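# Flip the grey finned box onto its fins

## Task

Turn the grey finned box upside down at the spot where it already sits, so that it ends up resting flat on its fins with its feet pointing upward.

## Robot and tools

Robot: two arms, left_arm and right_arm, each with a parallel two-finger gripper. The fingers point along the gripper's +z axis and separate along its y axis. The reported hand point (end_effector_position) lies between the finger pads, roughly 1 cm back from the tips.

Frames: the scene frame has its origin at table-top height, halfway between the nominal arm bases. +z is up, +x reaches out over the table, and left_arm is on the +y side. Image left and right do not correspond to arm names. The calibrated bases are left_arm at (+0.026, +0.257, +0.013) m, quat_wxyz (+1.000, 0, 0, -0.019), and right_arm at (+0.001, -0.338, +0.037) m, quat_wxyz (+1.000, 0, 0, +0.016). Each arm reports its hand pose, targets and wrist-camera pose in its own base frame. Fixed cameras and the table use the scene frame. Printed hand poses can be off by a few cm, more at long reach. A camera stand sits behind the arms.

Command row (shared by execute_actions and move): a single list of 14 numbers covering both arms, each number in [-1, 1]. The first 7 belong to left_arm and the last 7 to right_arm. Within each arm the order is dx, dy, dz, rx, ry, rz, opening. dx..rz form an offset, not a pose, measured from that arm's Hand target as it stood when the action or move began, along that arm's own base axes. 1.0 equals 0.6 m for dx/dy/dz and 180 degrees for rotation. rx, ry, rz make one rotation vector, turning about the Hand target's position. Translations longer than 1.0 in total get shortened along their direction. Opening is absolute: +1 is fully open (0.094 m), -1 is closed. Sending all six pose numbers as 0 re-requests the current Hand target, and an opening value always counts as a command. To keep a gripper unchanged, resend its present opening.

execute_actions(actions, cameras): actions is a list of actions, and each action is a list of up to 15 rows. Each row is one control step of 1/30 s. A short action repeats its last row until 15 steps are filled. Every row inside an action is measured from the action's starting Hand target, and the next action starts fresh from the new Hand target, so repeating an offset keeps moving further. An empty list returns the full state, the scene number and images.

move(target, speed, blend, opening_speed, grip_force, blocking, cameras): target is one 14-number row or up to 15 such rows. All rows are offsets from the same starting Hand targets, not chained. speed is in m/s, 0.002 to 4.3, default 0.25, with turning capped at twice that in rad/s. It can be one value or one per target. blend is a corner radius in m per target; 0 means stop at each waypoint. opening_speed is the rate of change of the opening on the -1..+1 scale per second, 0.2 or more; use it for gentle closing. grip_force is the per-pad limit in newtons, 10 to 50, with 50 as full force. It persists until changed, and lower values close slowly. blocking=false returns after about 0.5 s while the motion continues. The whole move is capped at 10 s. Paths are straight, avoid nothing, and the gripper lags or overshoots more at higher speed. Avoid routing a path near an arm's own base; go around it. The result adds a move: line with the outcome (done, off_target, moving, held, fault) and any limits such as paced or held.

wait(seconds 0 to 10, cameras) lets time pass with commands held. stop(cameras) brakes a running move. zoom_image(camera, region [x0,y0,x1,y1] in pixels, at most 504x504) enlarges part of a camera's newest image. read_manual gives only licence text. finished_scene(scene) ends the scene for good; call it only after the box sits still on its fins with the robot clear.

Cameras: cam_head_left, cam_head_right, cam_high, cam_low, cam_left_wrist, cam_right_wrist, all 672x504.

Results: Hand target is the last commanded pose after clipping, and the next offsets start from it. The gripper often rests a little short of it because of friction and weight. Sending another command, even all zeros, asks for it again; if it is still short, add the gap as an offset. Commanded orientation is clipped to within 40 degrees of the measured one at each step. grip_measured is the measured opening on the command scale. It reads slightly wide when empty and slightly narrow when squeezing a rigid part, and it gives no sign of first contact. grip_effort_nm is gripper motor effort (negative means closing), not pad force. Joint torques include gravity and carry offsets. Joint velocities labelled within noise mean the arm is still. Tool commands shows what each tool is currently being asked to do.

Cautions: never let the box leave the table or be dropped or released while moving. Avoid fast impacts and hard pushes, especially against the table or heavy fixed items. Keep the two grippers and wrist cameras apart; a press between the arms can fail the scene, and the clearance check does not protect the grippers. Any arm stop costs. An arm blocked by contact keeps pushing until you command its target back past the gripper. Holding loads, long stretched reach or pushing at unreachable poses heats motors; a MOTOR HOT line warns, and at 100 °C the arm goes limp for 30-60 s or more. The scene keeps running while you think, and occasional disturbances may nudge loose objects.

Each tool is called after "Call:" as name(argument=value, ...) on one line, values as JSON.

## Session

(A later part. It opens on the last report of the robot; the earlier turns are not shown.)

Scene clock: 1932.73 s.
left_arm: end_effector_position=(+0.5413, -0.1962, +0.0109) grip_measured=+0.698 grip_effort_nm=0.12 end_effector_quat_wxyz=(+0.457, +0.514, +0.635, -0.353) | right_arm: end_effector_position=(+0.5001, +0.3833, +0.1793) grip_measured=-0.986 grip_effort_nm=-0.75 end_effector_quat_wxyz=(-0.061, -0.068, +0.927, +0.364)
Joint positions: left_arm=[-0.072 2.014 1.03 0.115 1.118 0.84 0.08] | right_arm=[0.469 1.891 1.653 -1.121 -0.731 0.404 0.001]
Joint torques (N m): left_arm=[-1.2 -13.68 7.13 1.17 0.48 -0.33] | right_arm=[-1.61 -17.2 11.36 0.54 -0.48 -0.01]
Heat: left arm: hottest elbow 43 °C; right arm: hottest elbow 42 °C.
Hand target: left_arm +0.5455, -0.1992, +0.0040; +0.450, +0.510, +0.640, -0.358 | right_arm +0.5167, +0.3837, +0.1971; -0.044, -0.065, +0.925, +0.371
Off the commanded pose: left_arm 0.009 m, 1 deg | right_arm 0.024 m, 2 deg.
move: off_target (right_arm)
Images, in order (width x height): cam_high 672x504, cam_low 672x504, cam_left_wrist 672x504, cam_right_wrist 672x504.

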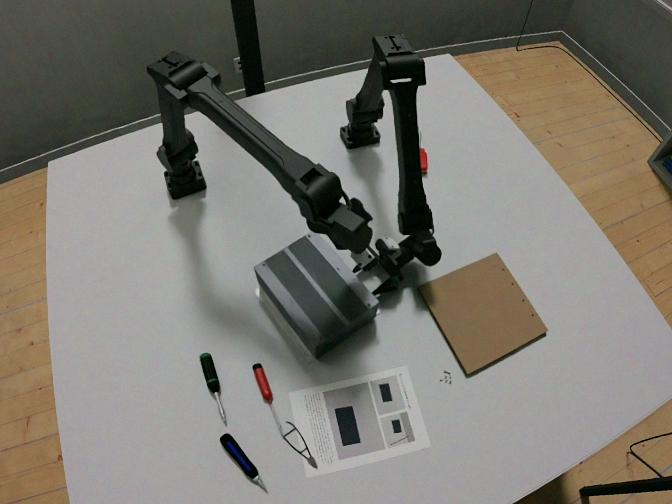

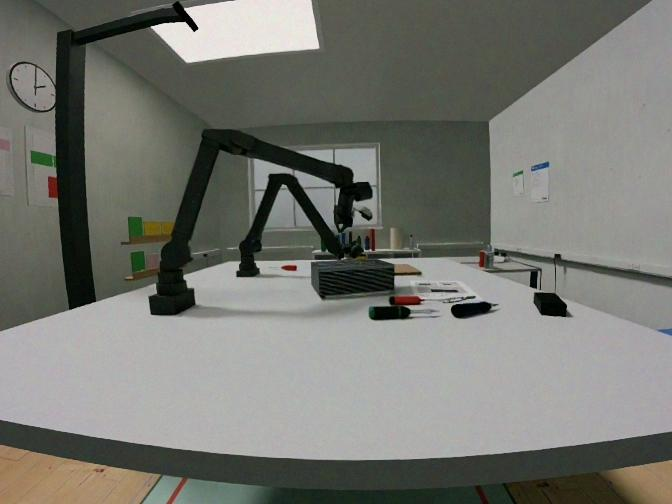

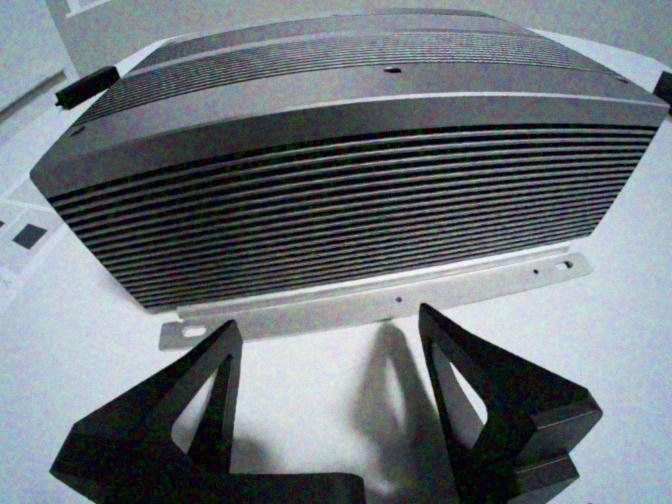

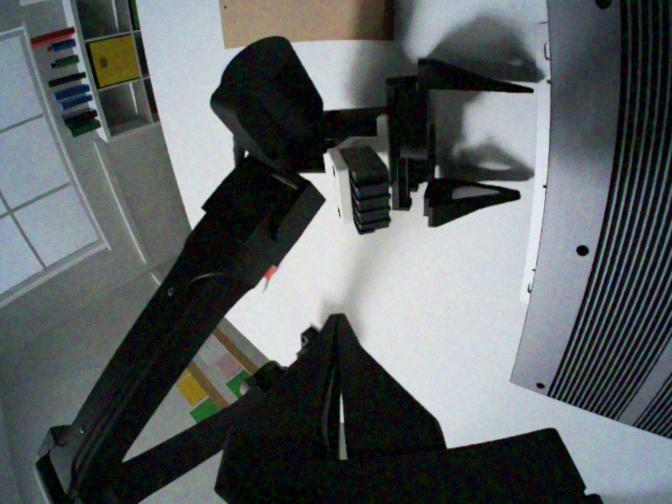

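Call:
move(target=[[0,0,0,0,0,0,0.7, 0,0,0.06,0,0,0,-1],[-0.02,0.06,0,0,0,0,0.7, 0.0,-0.4,0.06,0.07,0.01,0,-1],[-0.02,0.06,0,0,0,0,0.7, 0.02,-0.4,-0.19,0.09,0.01,0,0.043]], speed=[0.1,0.2,0.15], blend=[0.01,0.03,0], cameras=["cam_left_wrist","cam_right_wrist","cam_head_left"])

Scene clock: 1990.60 s.
left_arm: end_effector_position=(+0.5334, -0.1677, +0.0046) grip_measured=+0.698 grip_effort_nm=0.12 end_effector_quat_wxyz=(+0.449, +0.510, +0.640, -0.360) | right_arm: end_effector_position=(+0.5243, +0.1517, +0.0914) grip_measured=+0.040 grip_effort_nm=0.12 end_effector_quat_wxyz=(-0.052, -0.066, +0.859, +0.504)
Joint positions: left_arm=[-0.015 2.014 1.03 -0.009 1.154 0.948 0.08] | right_arm=[0.005 2.016 1.475 -1.335 -1.037 -0.323 0.049]
Joint torques (N m): left_arm=[0.09 -15.21 5.48 1.03 0.75 -0.07] | right_arm=[-1.49 -15.74 6.84 0.38 -0.03 -0.16]
Heat: left arm: hottest elbow 40 °C; right arm: hottest elbow 44 °C.
Hand target: left_arm +0.5335, -0.1631, +0.0041; +0.450, +0.510, +0.640, -0.358 | right_arm +0.5286, +0.1438, +0.0831; -0.049, -0.065, +0.863, +0.499
Off the commanded pose: left_arm 0.005 m, 0 deg | right_arm 0.012 m, 1 deg.
move: off_target (right_arm)
Images, in order (width x height): cam_head_left 672x504, cam_left_wrist 672x504, cam_right_wrist 672x504.

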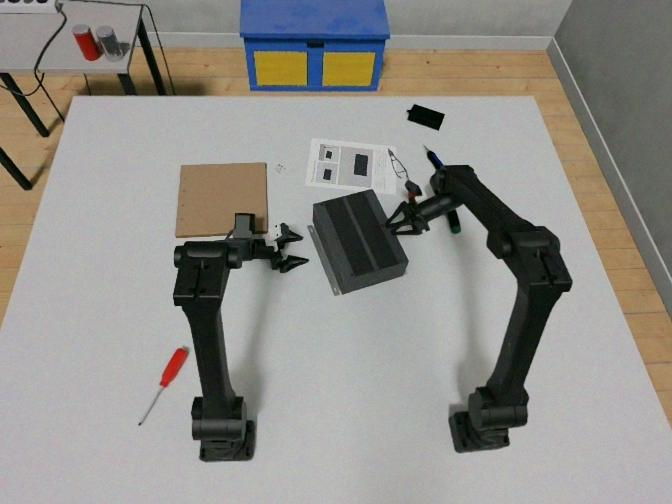

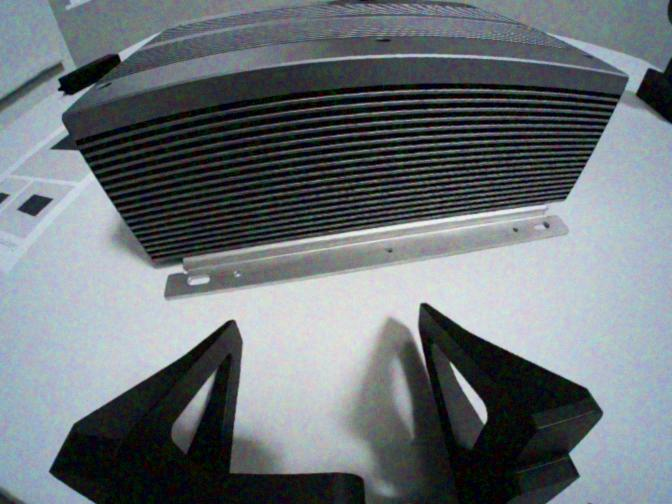

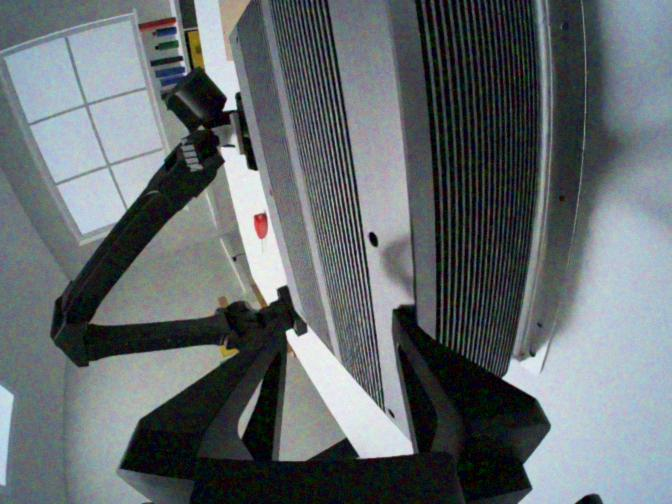

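Call:
move(target=[[0,0,0,0,0,0,0.7, 0,-0.033,0.1,0,0,0,0.043],[-0.048,-0.05,0,0,0,0.0344,0.7, 0.082,-0.123,0.0615,-0.011,-0.002,0.0356,0.043],[-0.048,-0.05,0,0,0,0.0344,0.7, 0.082,-0.073,-0.142,-0.011,-0.002,0.0356,0.043]], speed=[0.1,0.15,0.12], blend=[0.02,0.03,0], cameras=["cam_left_wrist","cam_right_wrist","cam_head_left"])

Call:
zoom_image(camera="cam_right_wrist", region=[340, 180, 540, 380])

Scene clock: 2036.67 s.
left_arm: end_effector_position=(+0.5085, -0.1890, +0.0026) grip_measured=+0.698 grip_effort_nm=0.12 end_effector_quat_wxyz=(+0.471, +0.478, +0.664, -0.330) | right_arm: end_effector_position=(+0.5765, +0.0933, +0.0021) grip_measured=+0.041 grip_effort_nm=0.08 end_effector_quat_wxyz=(-0.073, -0.113, +0.867, +0.480)
Joint positions: left_arm=[-0.075 1.968 0.858 0.376 1.04 0.674 0.08] | right_arm=[-0.078 2.326 1.771 -1.528 -0.918 -0.594 0.049]
Joint torques (N m): left_arm=[-1.67 -14.15 4.1 2.14 0.31 -0.42] | right_arm=[-0.26 -19.25 6.35 -0.05 -0.67 -0.04]
Heat: left arm: hottest elbow 39 °C; right arm: hottest elbow 43 °C.
Hand target: left_arm +0.5048, -0.1932, +0.0039; +0.468, +0.474, +0.667, -0.333 | right_arm +0.5777, +0.1000, -0.0021; -0.075, -0.114, +0.867, +0.480
Off the commanded pose: left_arm 0.006 m, 1 deg | right_arm 0.008 m, 0 deg.
move: done
Images, in order (width x height): cam_head_left 672x504, cam_left_wrist 672x504, cam_right_wrist 672x504.

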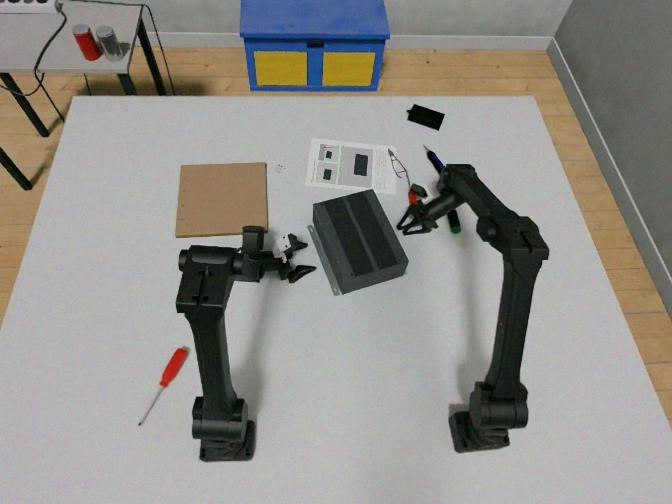

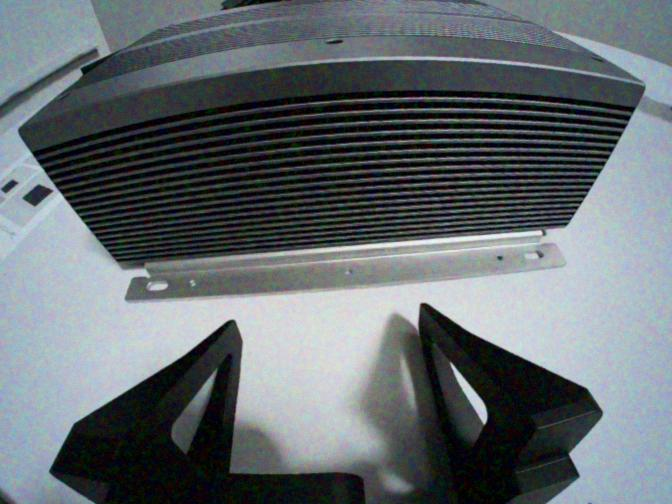

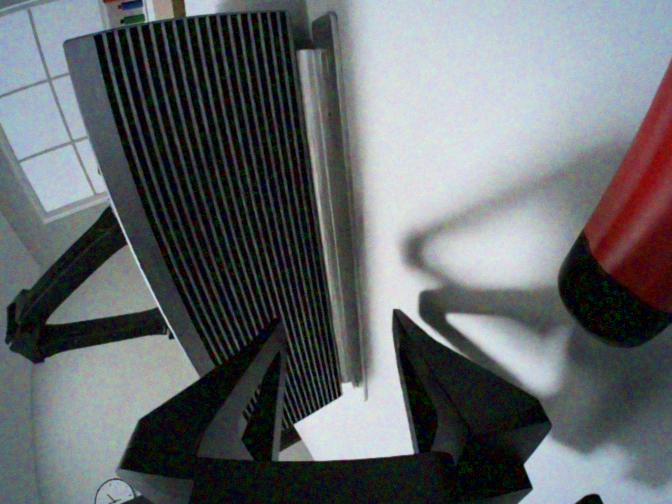

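Scaled by 2.520 from the camera's 672x504 image, which has a finer 960x720 frame.

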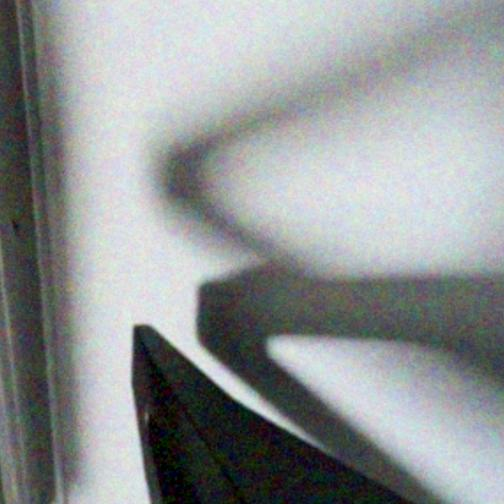

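Call:
move(target=[[0.09,-0.237,-0.003,0,0,0,0.7, -0.0545,0.247,0.0035,0,0,0,0.043],[0.09,-0.237,-0.003,0,0,0,0.7, -0.0545,0.247,0.12,0,0,0,0.043],[0.09,-0.237,-0.003,0,0,0,0.7, -0.061,0.272,0.195,0,0,0,0.043]], speed=[0.08,0.05,0.04], blend=[0.01,0.02,0], cameras=["cam_left_wrist","cam_right_wrist","cam_low"])

Call:
zoom_image(camera="cam_low", region=[280, 200, 420, 300])

Scene clock: 2080.60 s.
left_arm: end_effector_position=(+0.5475, -0.2600, +0.0053) grip_measured=+0.698 grip_effort_nm=0.12 end_effector_quat_wxyz=(+0.480, +0.460, +0.684, -0.300) | right_arm: end_effector_position=(+0.5696, +0.1883, +0.1369) grip_measured=+0.041 grip_effort_nm=0.09 end_effector_quat_wxyz=(-0.019, -0.076, +0.873, +0.481)
Joint positions: left_arm=[-0.227 2.02 0.952 0.502 0.839 0.476 0.08] | right_arm=[0.073 2 1.617 -1.27 -1.002 -0.145 0.049]
Joint torques (N m): left_arm=[-10.64 -10.64 12.78 1.92 -0.14 -0.95] | right_arm=[9.52 -15.33 6.56 -0.24 -0.74 -0.1]
Heat: left arm: hottest elbow 40 °C; right arm: hottest elbow 39 °C.
Hand target: left_arm +0.5587, -0.3354, +0.0023; +0.468, +0.474, +0.667, -0.333 | right_arm +0.5411, +0.2632, +0.1150; -0.075, -0.114, +0.867, +0.480
Off the commanded pose: left_arm 0.076 m, 5 deg | right_arm 0.083 m, 8 deg.
move: off_target (left_arm, right_arm)
Images, in order (width x height): cam_low 672x504, cam_left_wrist 672x504, cam_right_wrist 672x504.

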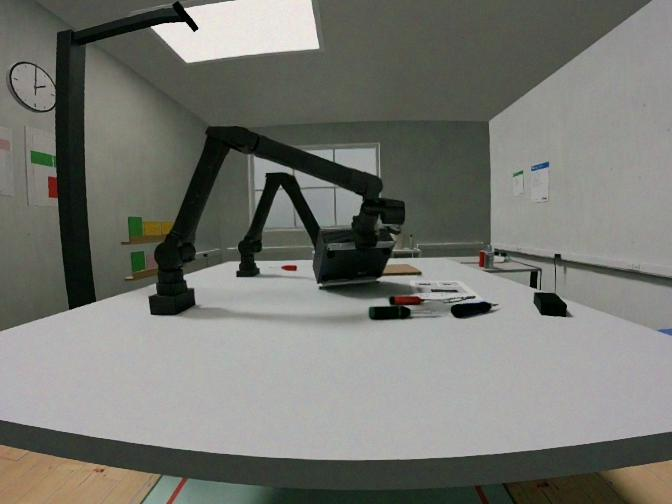

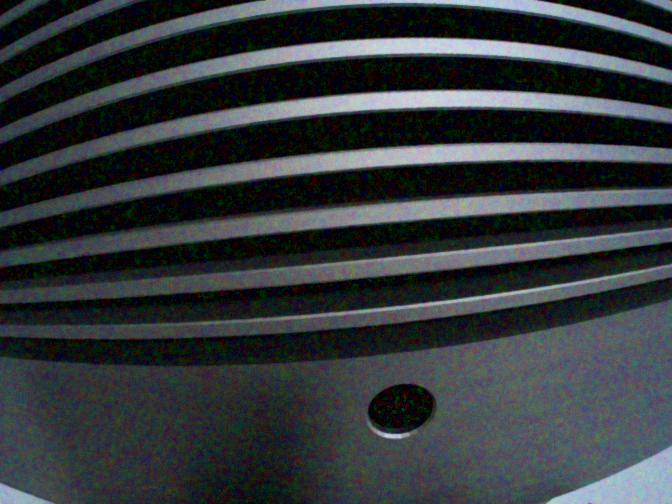

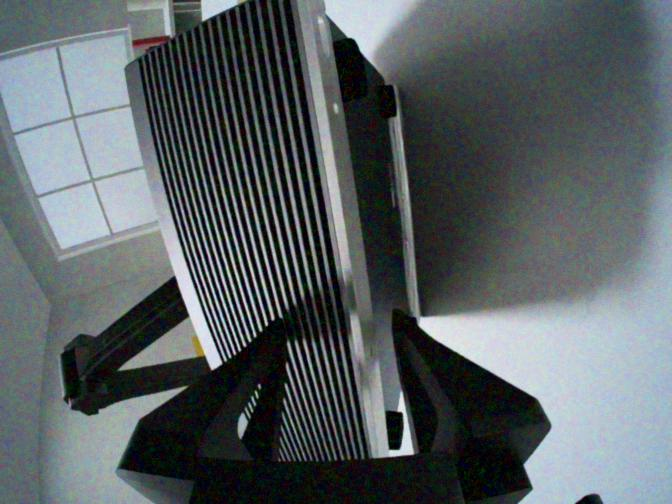

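Scaled by 3.600.

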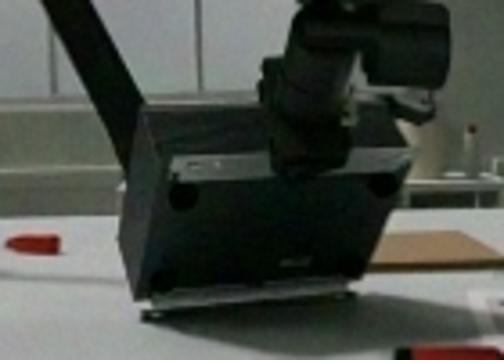

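Call:
move(target=[[0,0.02,0,0,0,0,0.7, -0.003,0.01,0.02,-0.06,-0.016,0,-0.57]], speed=[0.03], opening_speed=0.6, cameras=["cam_left_wrist","cam_right_wrist","cam_low"])

Call:
zoom_image(camera="cam_low", region=[280, 200, 420, 300])

Scene clock: 2112.83 s.
left_arm: end_effector_position=(+0.5480, -0.2613, +0.0025) grip_measured=+0.698 grip_effort_nm=0.12 end_effector_quat_wxyz=(+0.479, +0.461, +0.683, -0.303) | right_arm: end_effector_position=(+0.5637, +0.2034, +0.1586) grip_measured=-0.251 grip_effort_nm=-1.04 end_effector_quat_wxyz=(-0.010, -0.088, +0.907, +0.411)
Joint positions: left_arm=[-0.228 2.029 0.958 0.502 0.845 0.478 0.08] | right_arm=[0.128 1.931 1.63 -1.263 -0.847 -0.063 0.035]
Joint torques (N m): left_arm=[-8.76 -11.52 12.12 1.59 0.29 -0.82] | right_arm=[8.82 -13.68 7.17 0.06 0.79 0.25]
Heat: left arm: hottest elbow 44 °C; right arm: hottest elbow 39 °C.
Hand target: left_arm +0.5587, -0.3234, +0.0022; +0.468, +0.474, +0.667, -0.333 | right_arm +0.5393, +0.2692, +0.1269; -0.064, -0.118, +0.910, +0.393
Off the commanded pose: left_arm 0.063 m, 4 deg | right_arm 0.077 m, 7 deg.
move: off_target (left_arm, right_arm)
Images, in order (width x height): cam_low 672x504, cam_left_wrist 672x504, cam_right_wrist 672x504.

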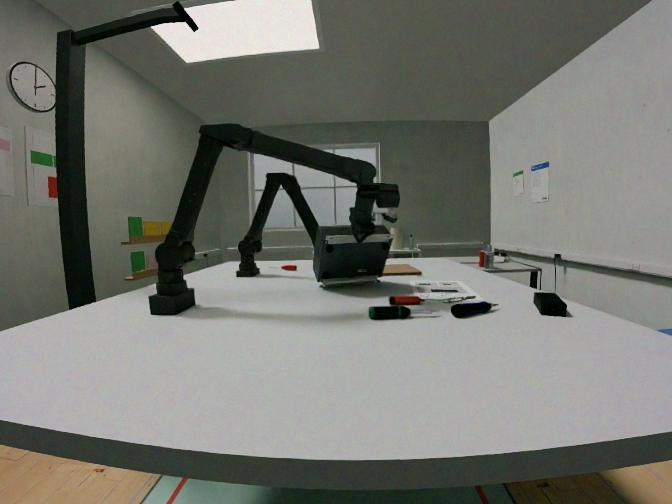

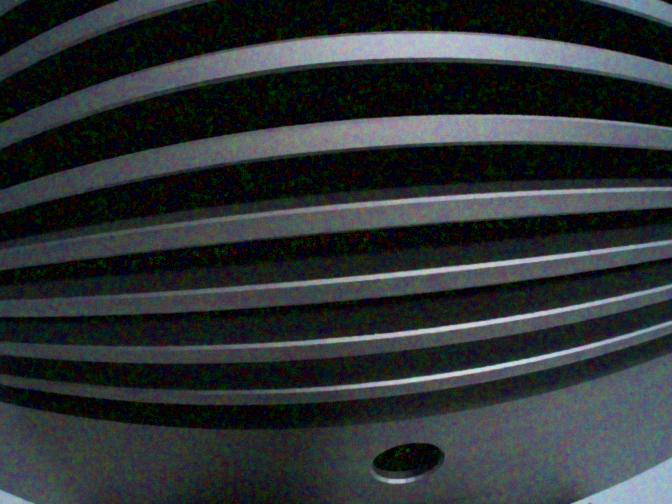

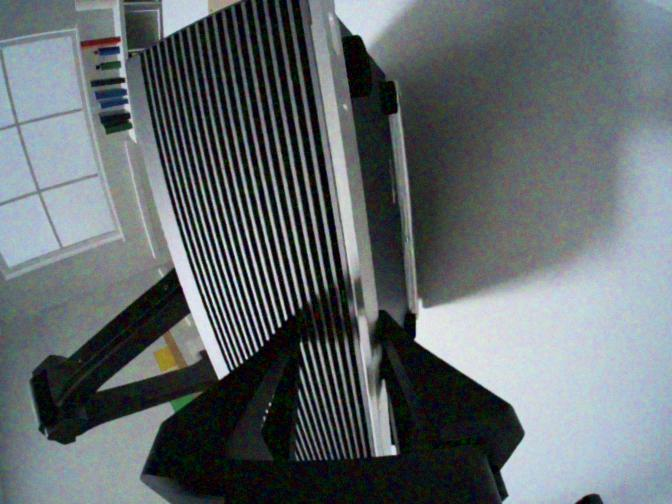

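Scaled by 3.600.

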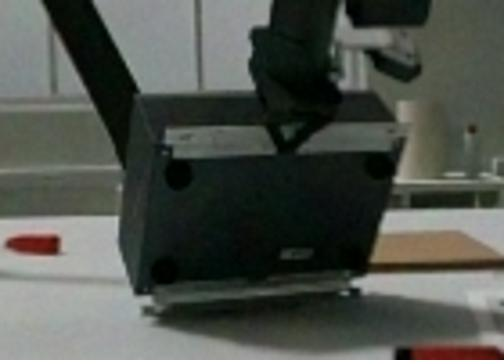

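Call:
move(target=[[-0.018,0.105,0,0,0,0,0.7, 0.04,-0.1,0.075,0,0,0,-0.57]], speed=[0.03], cameras=["cam_left_wrist","cam_right_wrist","cam_low"])

Call:
zoom_image(camera="cam_low", region=[280, 200, 420, 300])

Scene clock: 2138.40 s.
left_arm: end_effector_position=(+0.5415, -0.2569, +0.0034) grip_measured=+0.698 grip_effort_nm=0.12 end_effector_quat_wxyz=(+0.472, +0.478, +0.665, -0.325) | right_arm: end_effector_position=(+0.5579, +0.1945, +0.1613) grip_measured=-0.339 grip_effort_nm=-1.03 end_effector_quat_wxyz=(-0.070, -0.096, +0.911, +0.396)
Joint positions: left_arm=[-0.208 2.032 0.967 0.459 0.927 0.526 0.08] | right_arm=[0.121 1.997 1.745 -1.49 -0.814 -0.163 0.031]
Joint torques (N m): left_arm=[-0.85 -14.04 7.42 1.42 0.77 -0.37] | right_arm=[1.08 -17.32 10.85 -0.24 -0.34 -0.23]
Heat: left arm: hottest elbow 47 °C; right arm: hottest elbow 39 °C.
Hand target: left_arm +0.5481, -0.2603, +0.0023; +0.468, +0.474, +0.667, -0.333 | right_arm +0.5633, +0.2091, +0.1720; -0.064, -0.118, +0.910, +0.393
Off the commanded pose: left_arm 0.007 m, 1 deg | right_arm 0.019 m, 3 deg.
move: off_target (right_arm)
Images, in order (width x height): cam_low 672x504, cam_left_wrist 672x504, cam_right_wrist 672x504.

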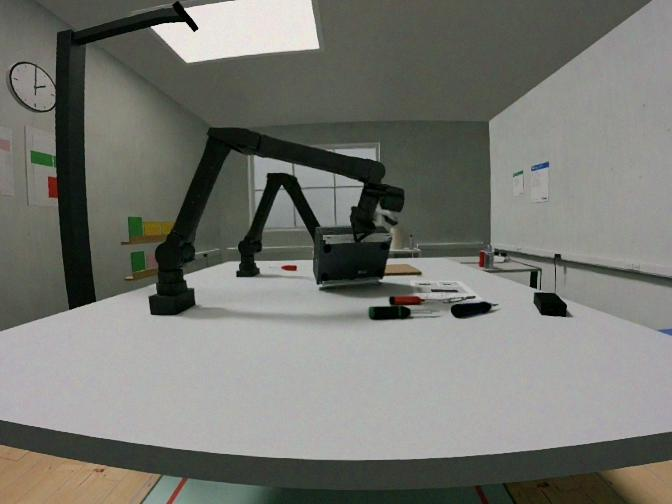

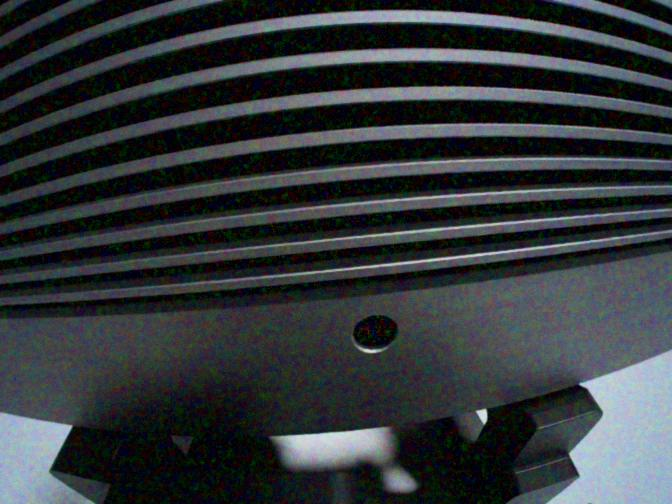

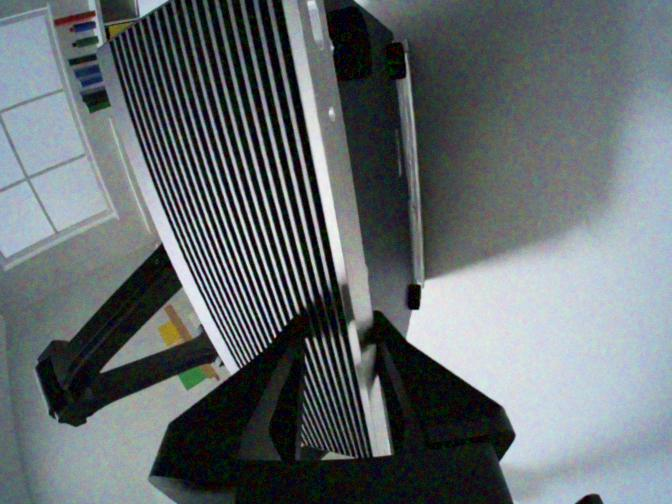

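Scaled by 3.600.

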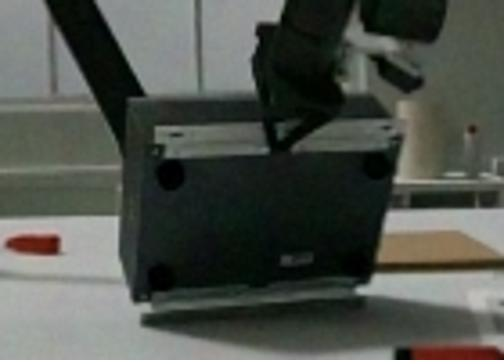

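Call:
move(target=[[-0.033,0.095,0.004,0,0,0,0.7, 0,0,0.01,0,0,0,-0.57],[-0.1,0.29,0.02,0,0,0,0.7, 0,0,0.01,0,0,0,-0.57]], speed=[0.05,0.12], blend=[0.01,0], cameras=["cam_left_wrist","cam_right_wrist","cam_low","cam_high"])

Call:
zoom_image(camera="cam_low", region=[280, 200, 420, 300])

Scene clock: 2148.93 s.
left_arm: end_effector_position=(+0.4785, -0.0899, +0.0035) grip_measured=+0.698 grip_effort_nm=0.12 end_effector_quat_wxyz=(+0.459, +0.468, +0.673, -0.343) | right_arm: end_effector_position=(+0.5524, +0.2116, +0.1697) grip_measured=-0.571 grip_effort_nm=0.04 end_effector_quat_wxyz=(-0.075, -0.117, +0.907, +0.397)
Joint positions: left_arm=[0.152 1.916 0.856 -0.078 1.182 1.074 0.08] | right_arm=[0.15 1.997 1.766 -1.517 -0.818 -0.183 0.02]
Joint torques (N m): left_arm=[-0.44 -13.98 6.28 0.79 0.76 -0.06] | right_arm=[-1.32 -17.32 10.14 0.02 -0.13 -0.05]
Heat: left arm: hottest elbow 46 °C; right arm: hottest elbow 42 °C.
Hand target: left_arm +0.4879, -0.0864, +0.0143; +0.468, +0.474, +0.667, -0.333 | right_arm +0.5634, +0.2091, +0.1781; -0.064, -0.118, +0.910, +0.393
Off the commanded pose: left_arm 0.015 m, 2 deg | right_arm 0.014 m, 1 deg.
move: off_target (left_arm, right_arm)
Images, in order (width x height): cam_high 672x504, cam_low 672x504, cam_left_wrist 672x504, cam_right_wrist 672x504.

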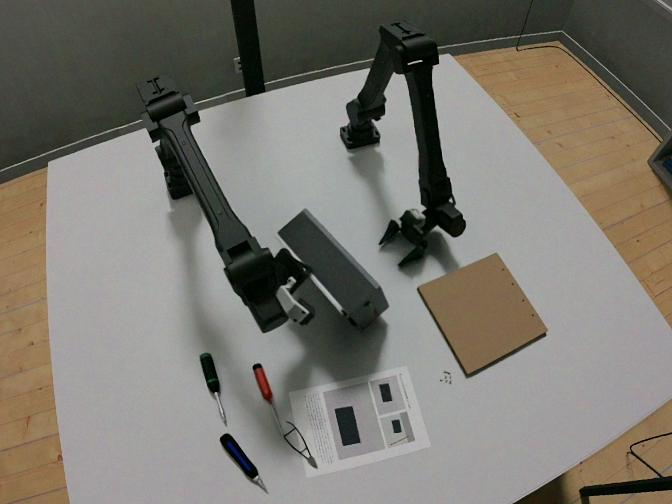

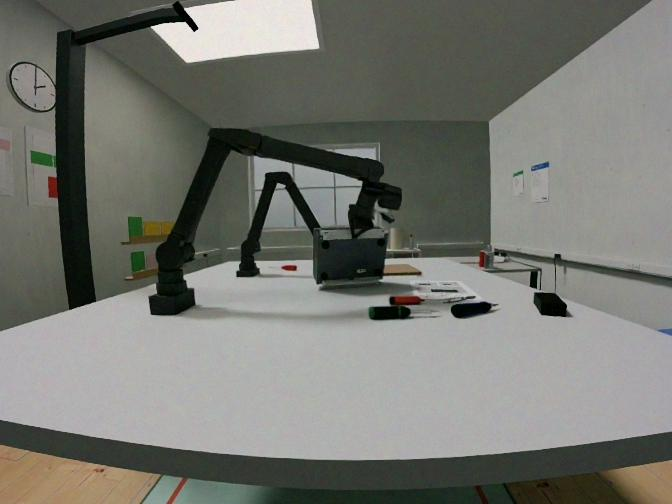

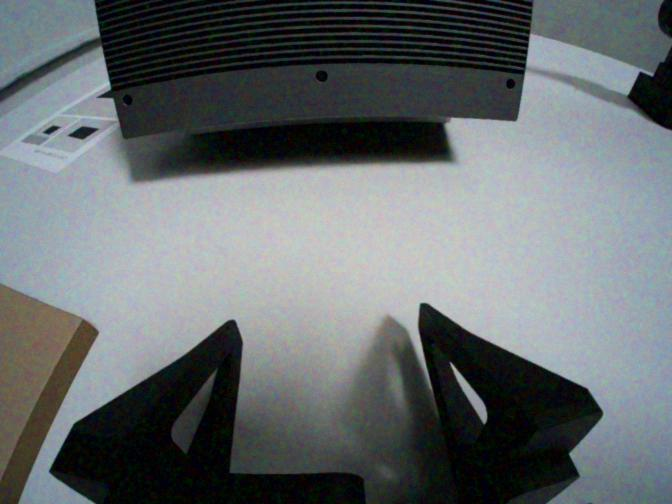

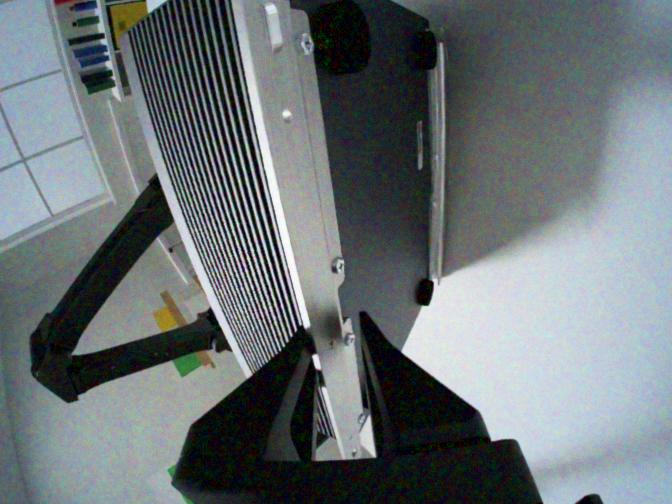

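Scaled by 3.600.

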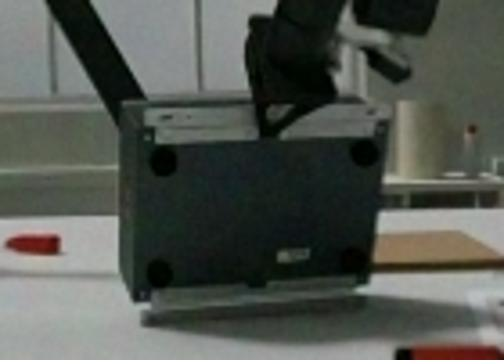

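Call:
move(target=[[0,0,0,0,0,0,0.7, 0,-0.005,-0.004,-0.097,-0.0242,0,-0.57],[0,0,0,0,0,0,0.7, 0,-0.005,-0.004,-0.097,-0.0242,0,-0.95]], speed=[0.1,0.1], cameras=["cam_left_wrist","cam_right_wrist","cam_low"])

Call:
zoom_image(camera="cam_low", region=[280, 200, 420, 300])

Scene clock: 2201.20 s.
left_arm: end_effector_position=(+0.4785, -0.0899, +0.0035) grip_measured=+0.698 grip_effort_nm=0.12 end_effector_quat_wxyz=(+0.459, +0.468, +0.673, -0.343) | right_arm: end_effector_position=(+0.5516, +0.2130, +0.1731) grip_measured=-0.826 grip_effort_nm=-1.04 end_effector_quat_wxyz=(-0.058, -0.130, +0.956, +0.256)
Joint positions: left_arm=[0.152 1.916 0.856 -0.078 1.182 1.075 0.08] | right_arm=[0.221 1.951 1.794 -1.493 -0.525 -0.071 0.008]
Joint torques (N m): left_arm=[-0.44 -14.04 6.24 0.83 0.76 -0.1] | right_arm=[-1.2 -17.44 9.47 0.57 0.53 0.05]
Heat: left arm: hottest elbow 41 °C; right arm: hottest elbow 44 °C.
Hand target: left_arm +0.4877, -0.0864, +0.0143; +0.469, +0.474, +0.667, -0.333 | right_arm +0.5634, +0.2062, +0.1757; -0.047, -0.122, +0.960, +0.246
Off the commanded pose: left_arm 0.015 m, 2 deg | right_arm 0.014 m, 2 deg.
move: off_target (left_arm, right_arm); target 2's new opening was sent with right_arm's hand 0.012 m and 2 deg from that target
Images, in order (width x height): cam_low 672x504, cam_left_wrist 672x504, cam_right_wrist 672x504.

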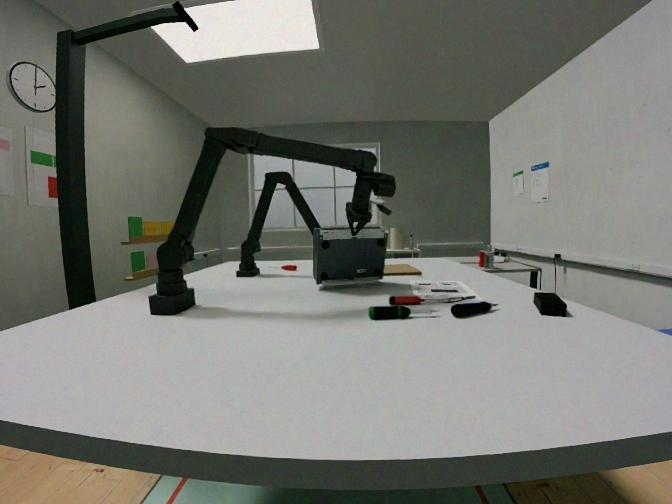

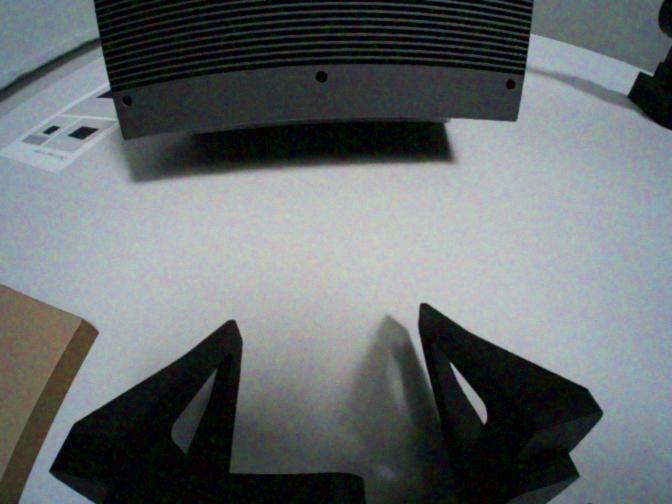

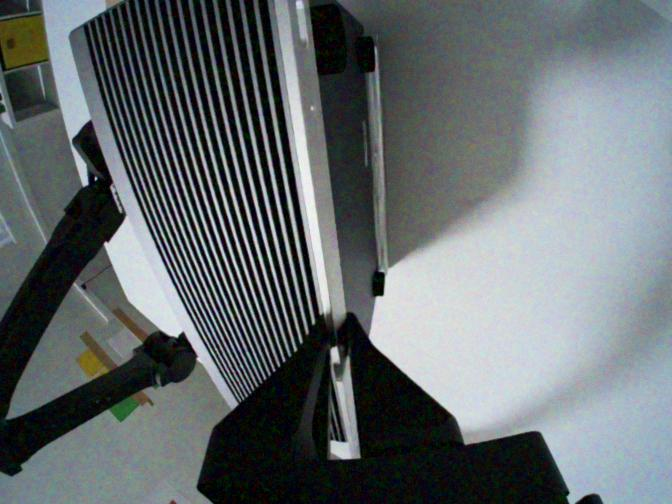

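Scaled by 3.600.

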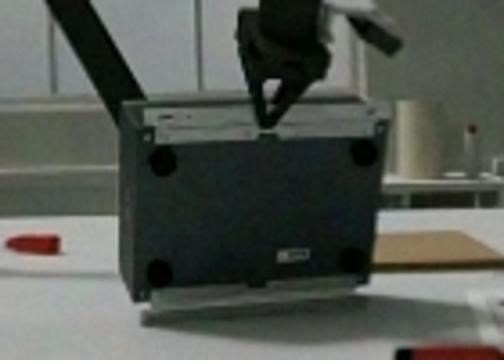

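Call:
move(target=[[0,0,0,0,0,0,0.7, -0.0274,0.1076,0.022,-0.0943,-0.0234,0,-0.95],[0,0,0,0,0,0,0.7, -0.0552,0.2164,0.01,-0.1886,-0.0467,0,-0.95]], speed=[0.05,0.04], blend=[0.01,0], cameras=["cam_left_wrist","cam_right_wrist","cam_low","cam_high","cam_head_left"])

Call:
zoom_image(camera="cam_low", region=[280, 200, 420, 300])

Scene clock: 2230.57 s.
left_arm: end_effector_position=(+0.4785, -0.0899, +0.0035) grip_measured=+0.698 grip_effort_nm=0.12 end_effector_quat_wxyz=(+0.459, +0.468, +0.673, -0.343) | right_arm: end_effector_position=(+0.5179, +0.3272, +0.1821) grip_measured=-0.832 grip_effort_nm=-1.04 end_effector_quat_wxyz=(-0.024, -0.132, +0.990, -0.053)
Joint positions: left_arm=[0.152 1.916 0.856 -0.078 1.182 1.075 0.08] | right_arm=[0.585 2.037 2.011 -1.634 0.074 0.323 0.008]
Joint torques (N m): left_arm=[-0.32 -14.15 6.22 0.84 0.77 -0.11] | right_arm=[-0.79 -16.97 11.18 0.51 0.59 0.26]
Heat: left arm: hottest elbow 40 °C; right arm: hottest elbow 45 °C.
Hand target: left_arm +0.4877, -0.0864, +0.0143; +0.469, +0.474, +0.667, -0.333 | right_arm +0.5303, +0.3359, +0.1816; -0.011, -0.121, +0.991, -0.055
Off the commanded pose: left_arm 0.015 m, 2 deg | right_arm 0.015 m, 2 deg.
move: off_target (left_arm, right_arm)
Images, in order (width x height): cam_head_left 672x504, cam_high 672x504, cam_low 672x504, cam_left_wrist 672x504, cam_right_wrist 672x504.

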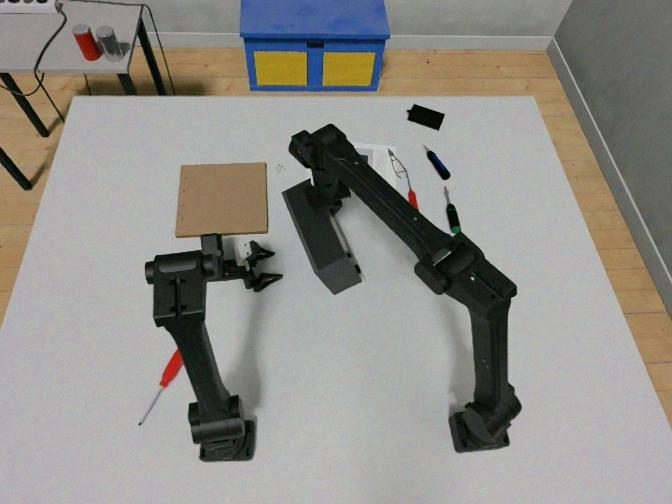

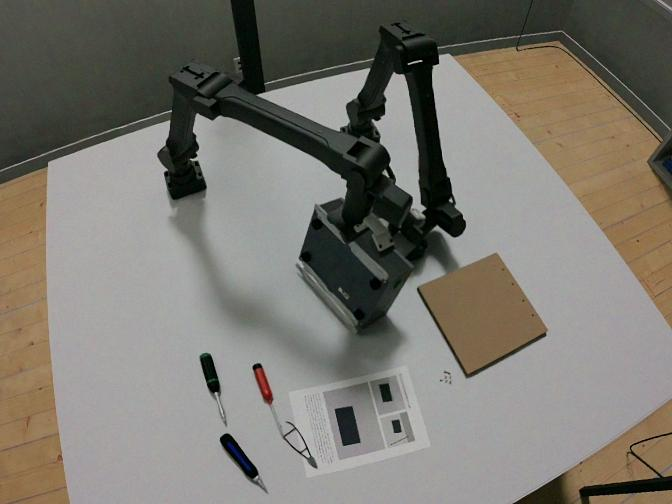

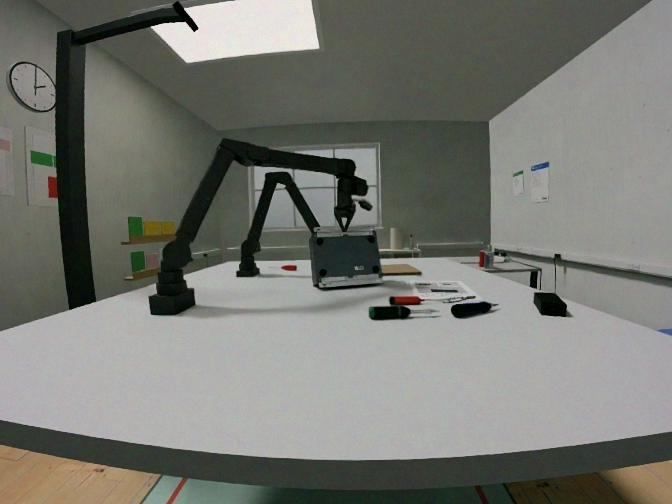

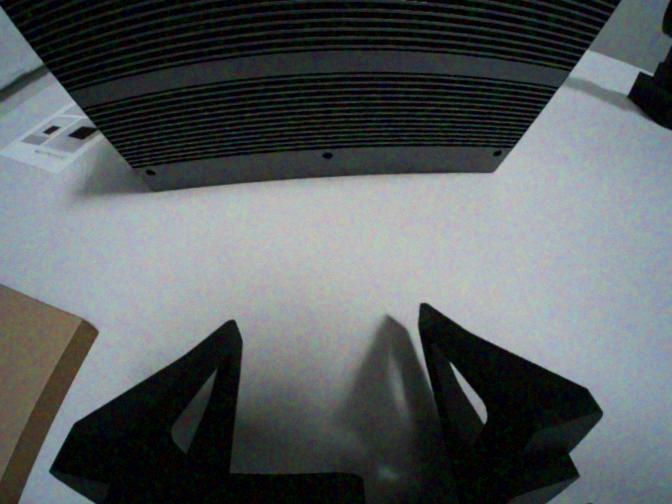

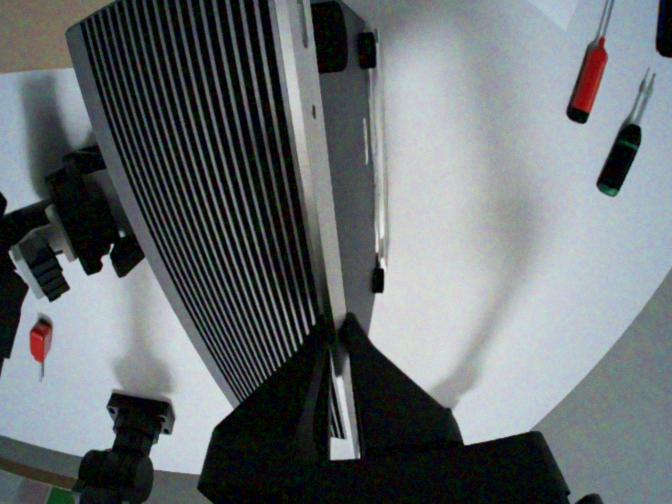

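Scaled by 3.600.

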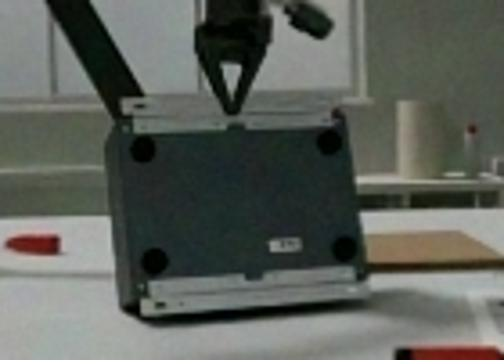

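Call:
move(target=[[0.031,-0.095,0.045,-0.053,-0.017,0,0.7, 0,0,0,0,0,0,-0.95],[0.061,-0.19,0.045,-0.053,-0.017,0,0.7, 0,0,0,0,0,0,-0.95]], speed=[0.12,0.05], blend=[0.01,0], cameras=["cam_left_wrist","cam_right_wrist"])

Scene clock: 2278.97 s.
left_arm: end_effector_position=(+0.5240, -0.1800, +0.0492) grip_measured=+0.698 grip_effort_nm=0.12 end_effector_quat_wxyz=(+0.531, +0.436, +0.629, -0.364) | right_arm: end_effector_position=(+0.5177, +0.3258, +0.1815) grip_measured=-0.832 grip_effort_nm=-1.04 end_effector_quat_wxyz=(-0.025, -0.132, +0.989, -0.056)
Joint positions: left_arm=[-0.041 1.967 0.844 0.707 1.134 0.386 0.08] | right_arm=[0.585 2.038 2.011 -1.639 0.08 0.324 0.008]
Joint torques (N m): left_arm=[-4.01 -11.52 6.2 2.74 0.03 -0.36] | right_arm=[-0.21 -16.38 11.1 0.55 0.36 0.28]
Heat: left arm: hottest elbow 39 °C; right arm: hottest elbow 45 °C.
Hand target: left_arm +0.5244, -0.2004, +0.0413; +0.524, +0.442, +0.624, -0.375 | right_arm +0.5303, +0.3359, +0.1814; -0.011, -0.121, +0.991, -0.055
Off the commanded pose: left_arm 0.022 m, 2 deg | right_arm 0.016 m, 2 deg.
move: off_target (left_arm, right_arm)
Images, in order (width x height): cam_left_wrist 672x504, cam_right_wrist 672x504.

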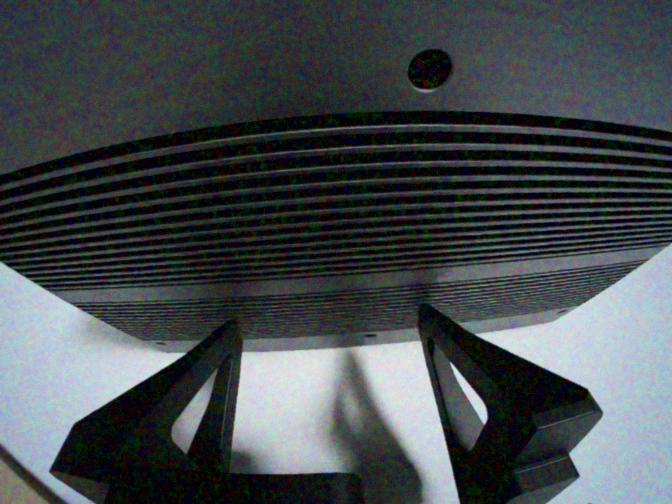

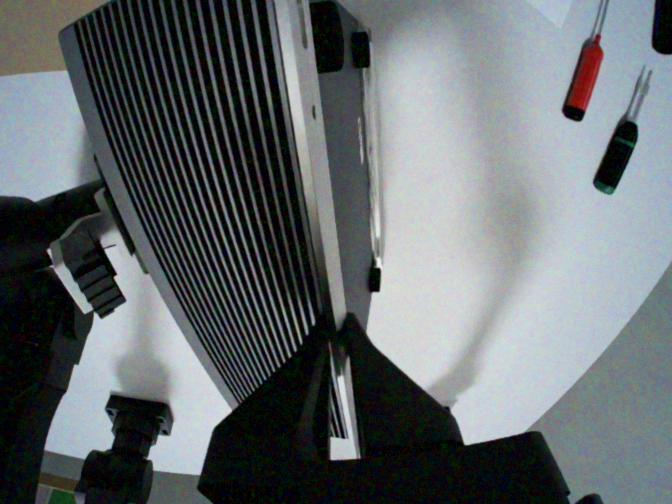

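Call:
move(target=[[-0.015,-0.17,-0.025,0,0,0,0.7, -0.04,-0.12,0,0,0,0,-0.95]], speed=[0.04], cameras=["cam_left_wrist","cam_right_wrist","cam_head_left","cam_low"])

Scene clock: 2289.00 s.
left_arm: end_effector_position=(+0.5106, -0.2702, +0.0198) grip_measured=+0.698 grip_effort_nm=0.12 end_effector_quat_wxyz=(+0.520, +0.427, +0.644, -0.363) | right_arm: end_effector_position=(+0.5108, +0.2639, +0.1824) grip_measured=-0.831 grip_effort_nm=-1.04 end_effector_quat_wxyz=(-0.007, -0.124, +0.991, -0.057)
Joint positions: left_arm=[-0.243 2.05 0.84 0.88 0.925 0.243 0.08] | right_arm=[0.508 1.899 1.799 -1.526 0.101 0.261 0.008]
Joint torques (N m): left_arm=[-5.3 -12.75 8.03 2.69 0.19 -0.38] | right_arm=[-0.26 -18.78 6.82 0.27 -0.26 0.11]
Heat: left arm: hottest elbow 39 °C; right arm: hottest elbow 45 °C.
Hand target: left_arm +0.5155, -0.3023, +0.0263; +0.524, +0.442, +0.624, -0.375 | right_arm +0.5063, +0.2641, +0.1815; -0.011, -0.121, +0.991, -0.055
Off the commanded pose: left_arm 0.033 m, 3 deg | right_arm 0.005 m, 1 deg.
move: off_target (left_arm)
Images, in order (width x height): cam_head_left 672x504, cam_low 672x504, cam_left_wrist 672x504, cam_right_wrist 672x504.

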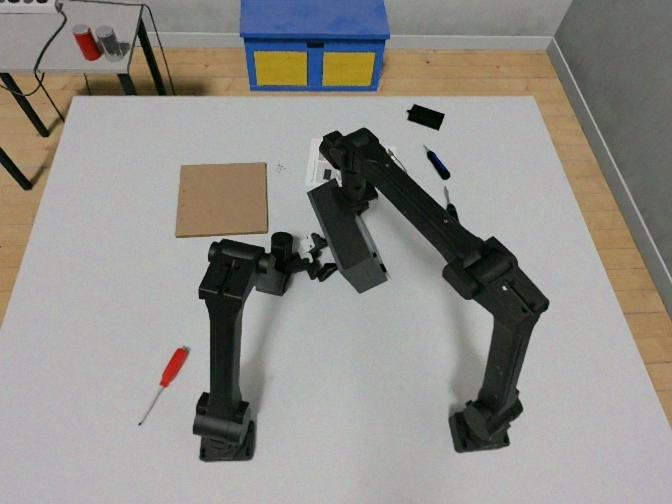

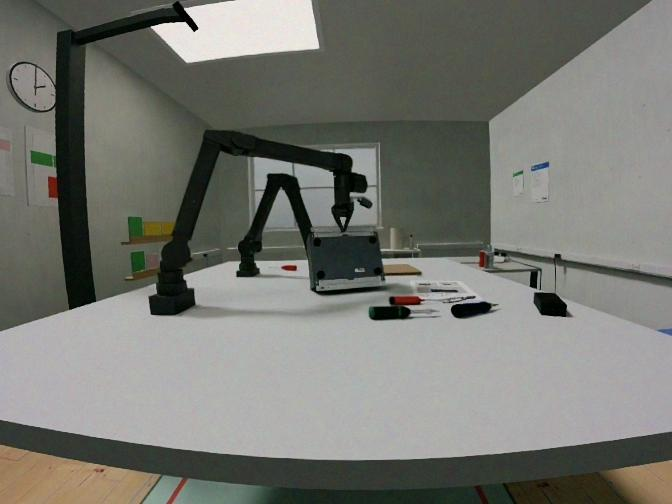

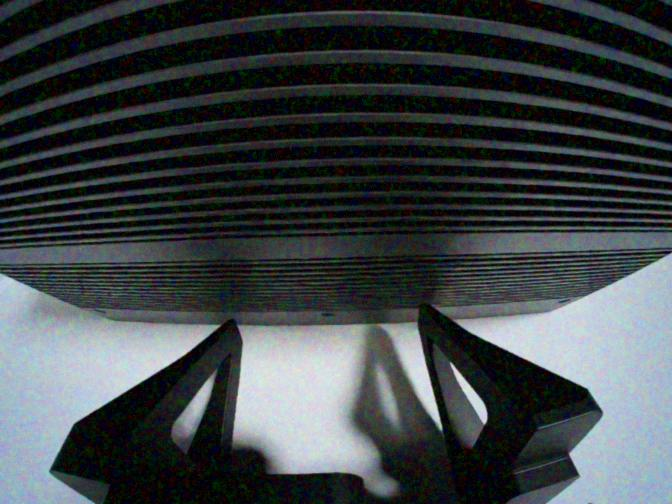

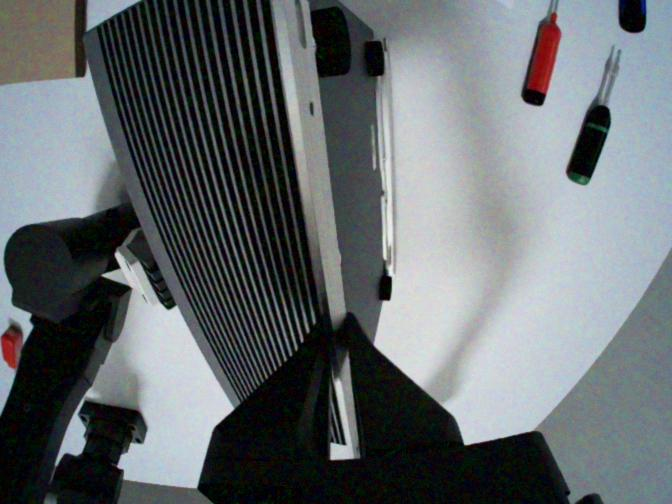

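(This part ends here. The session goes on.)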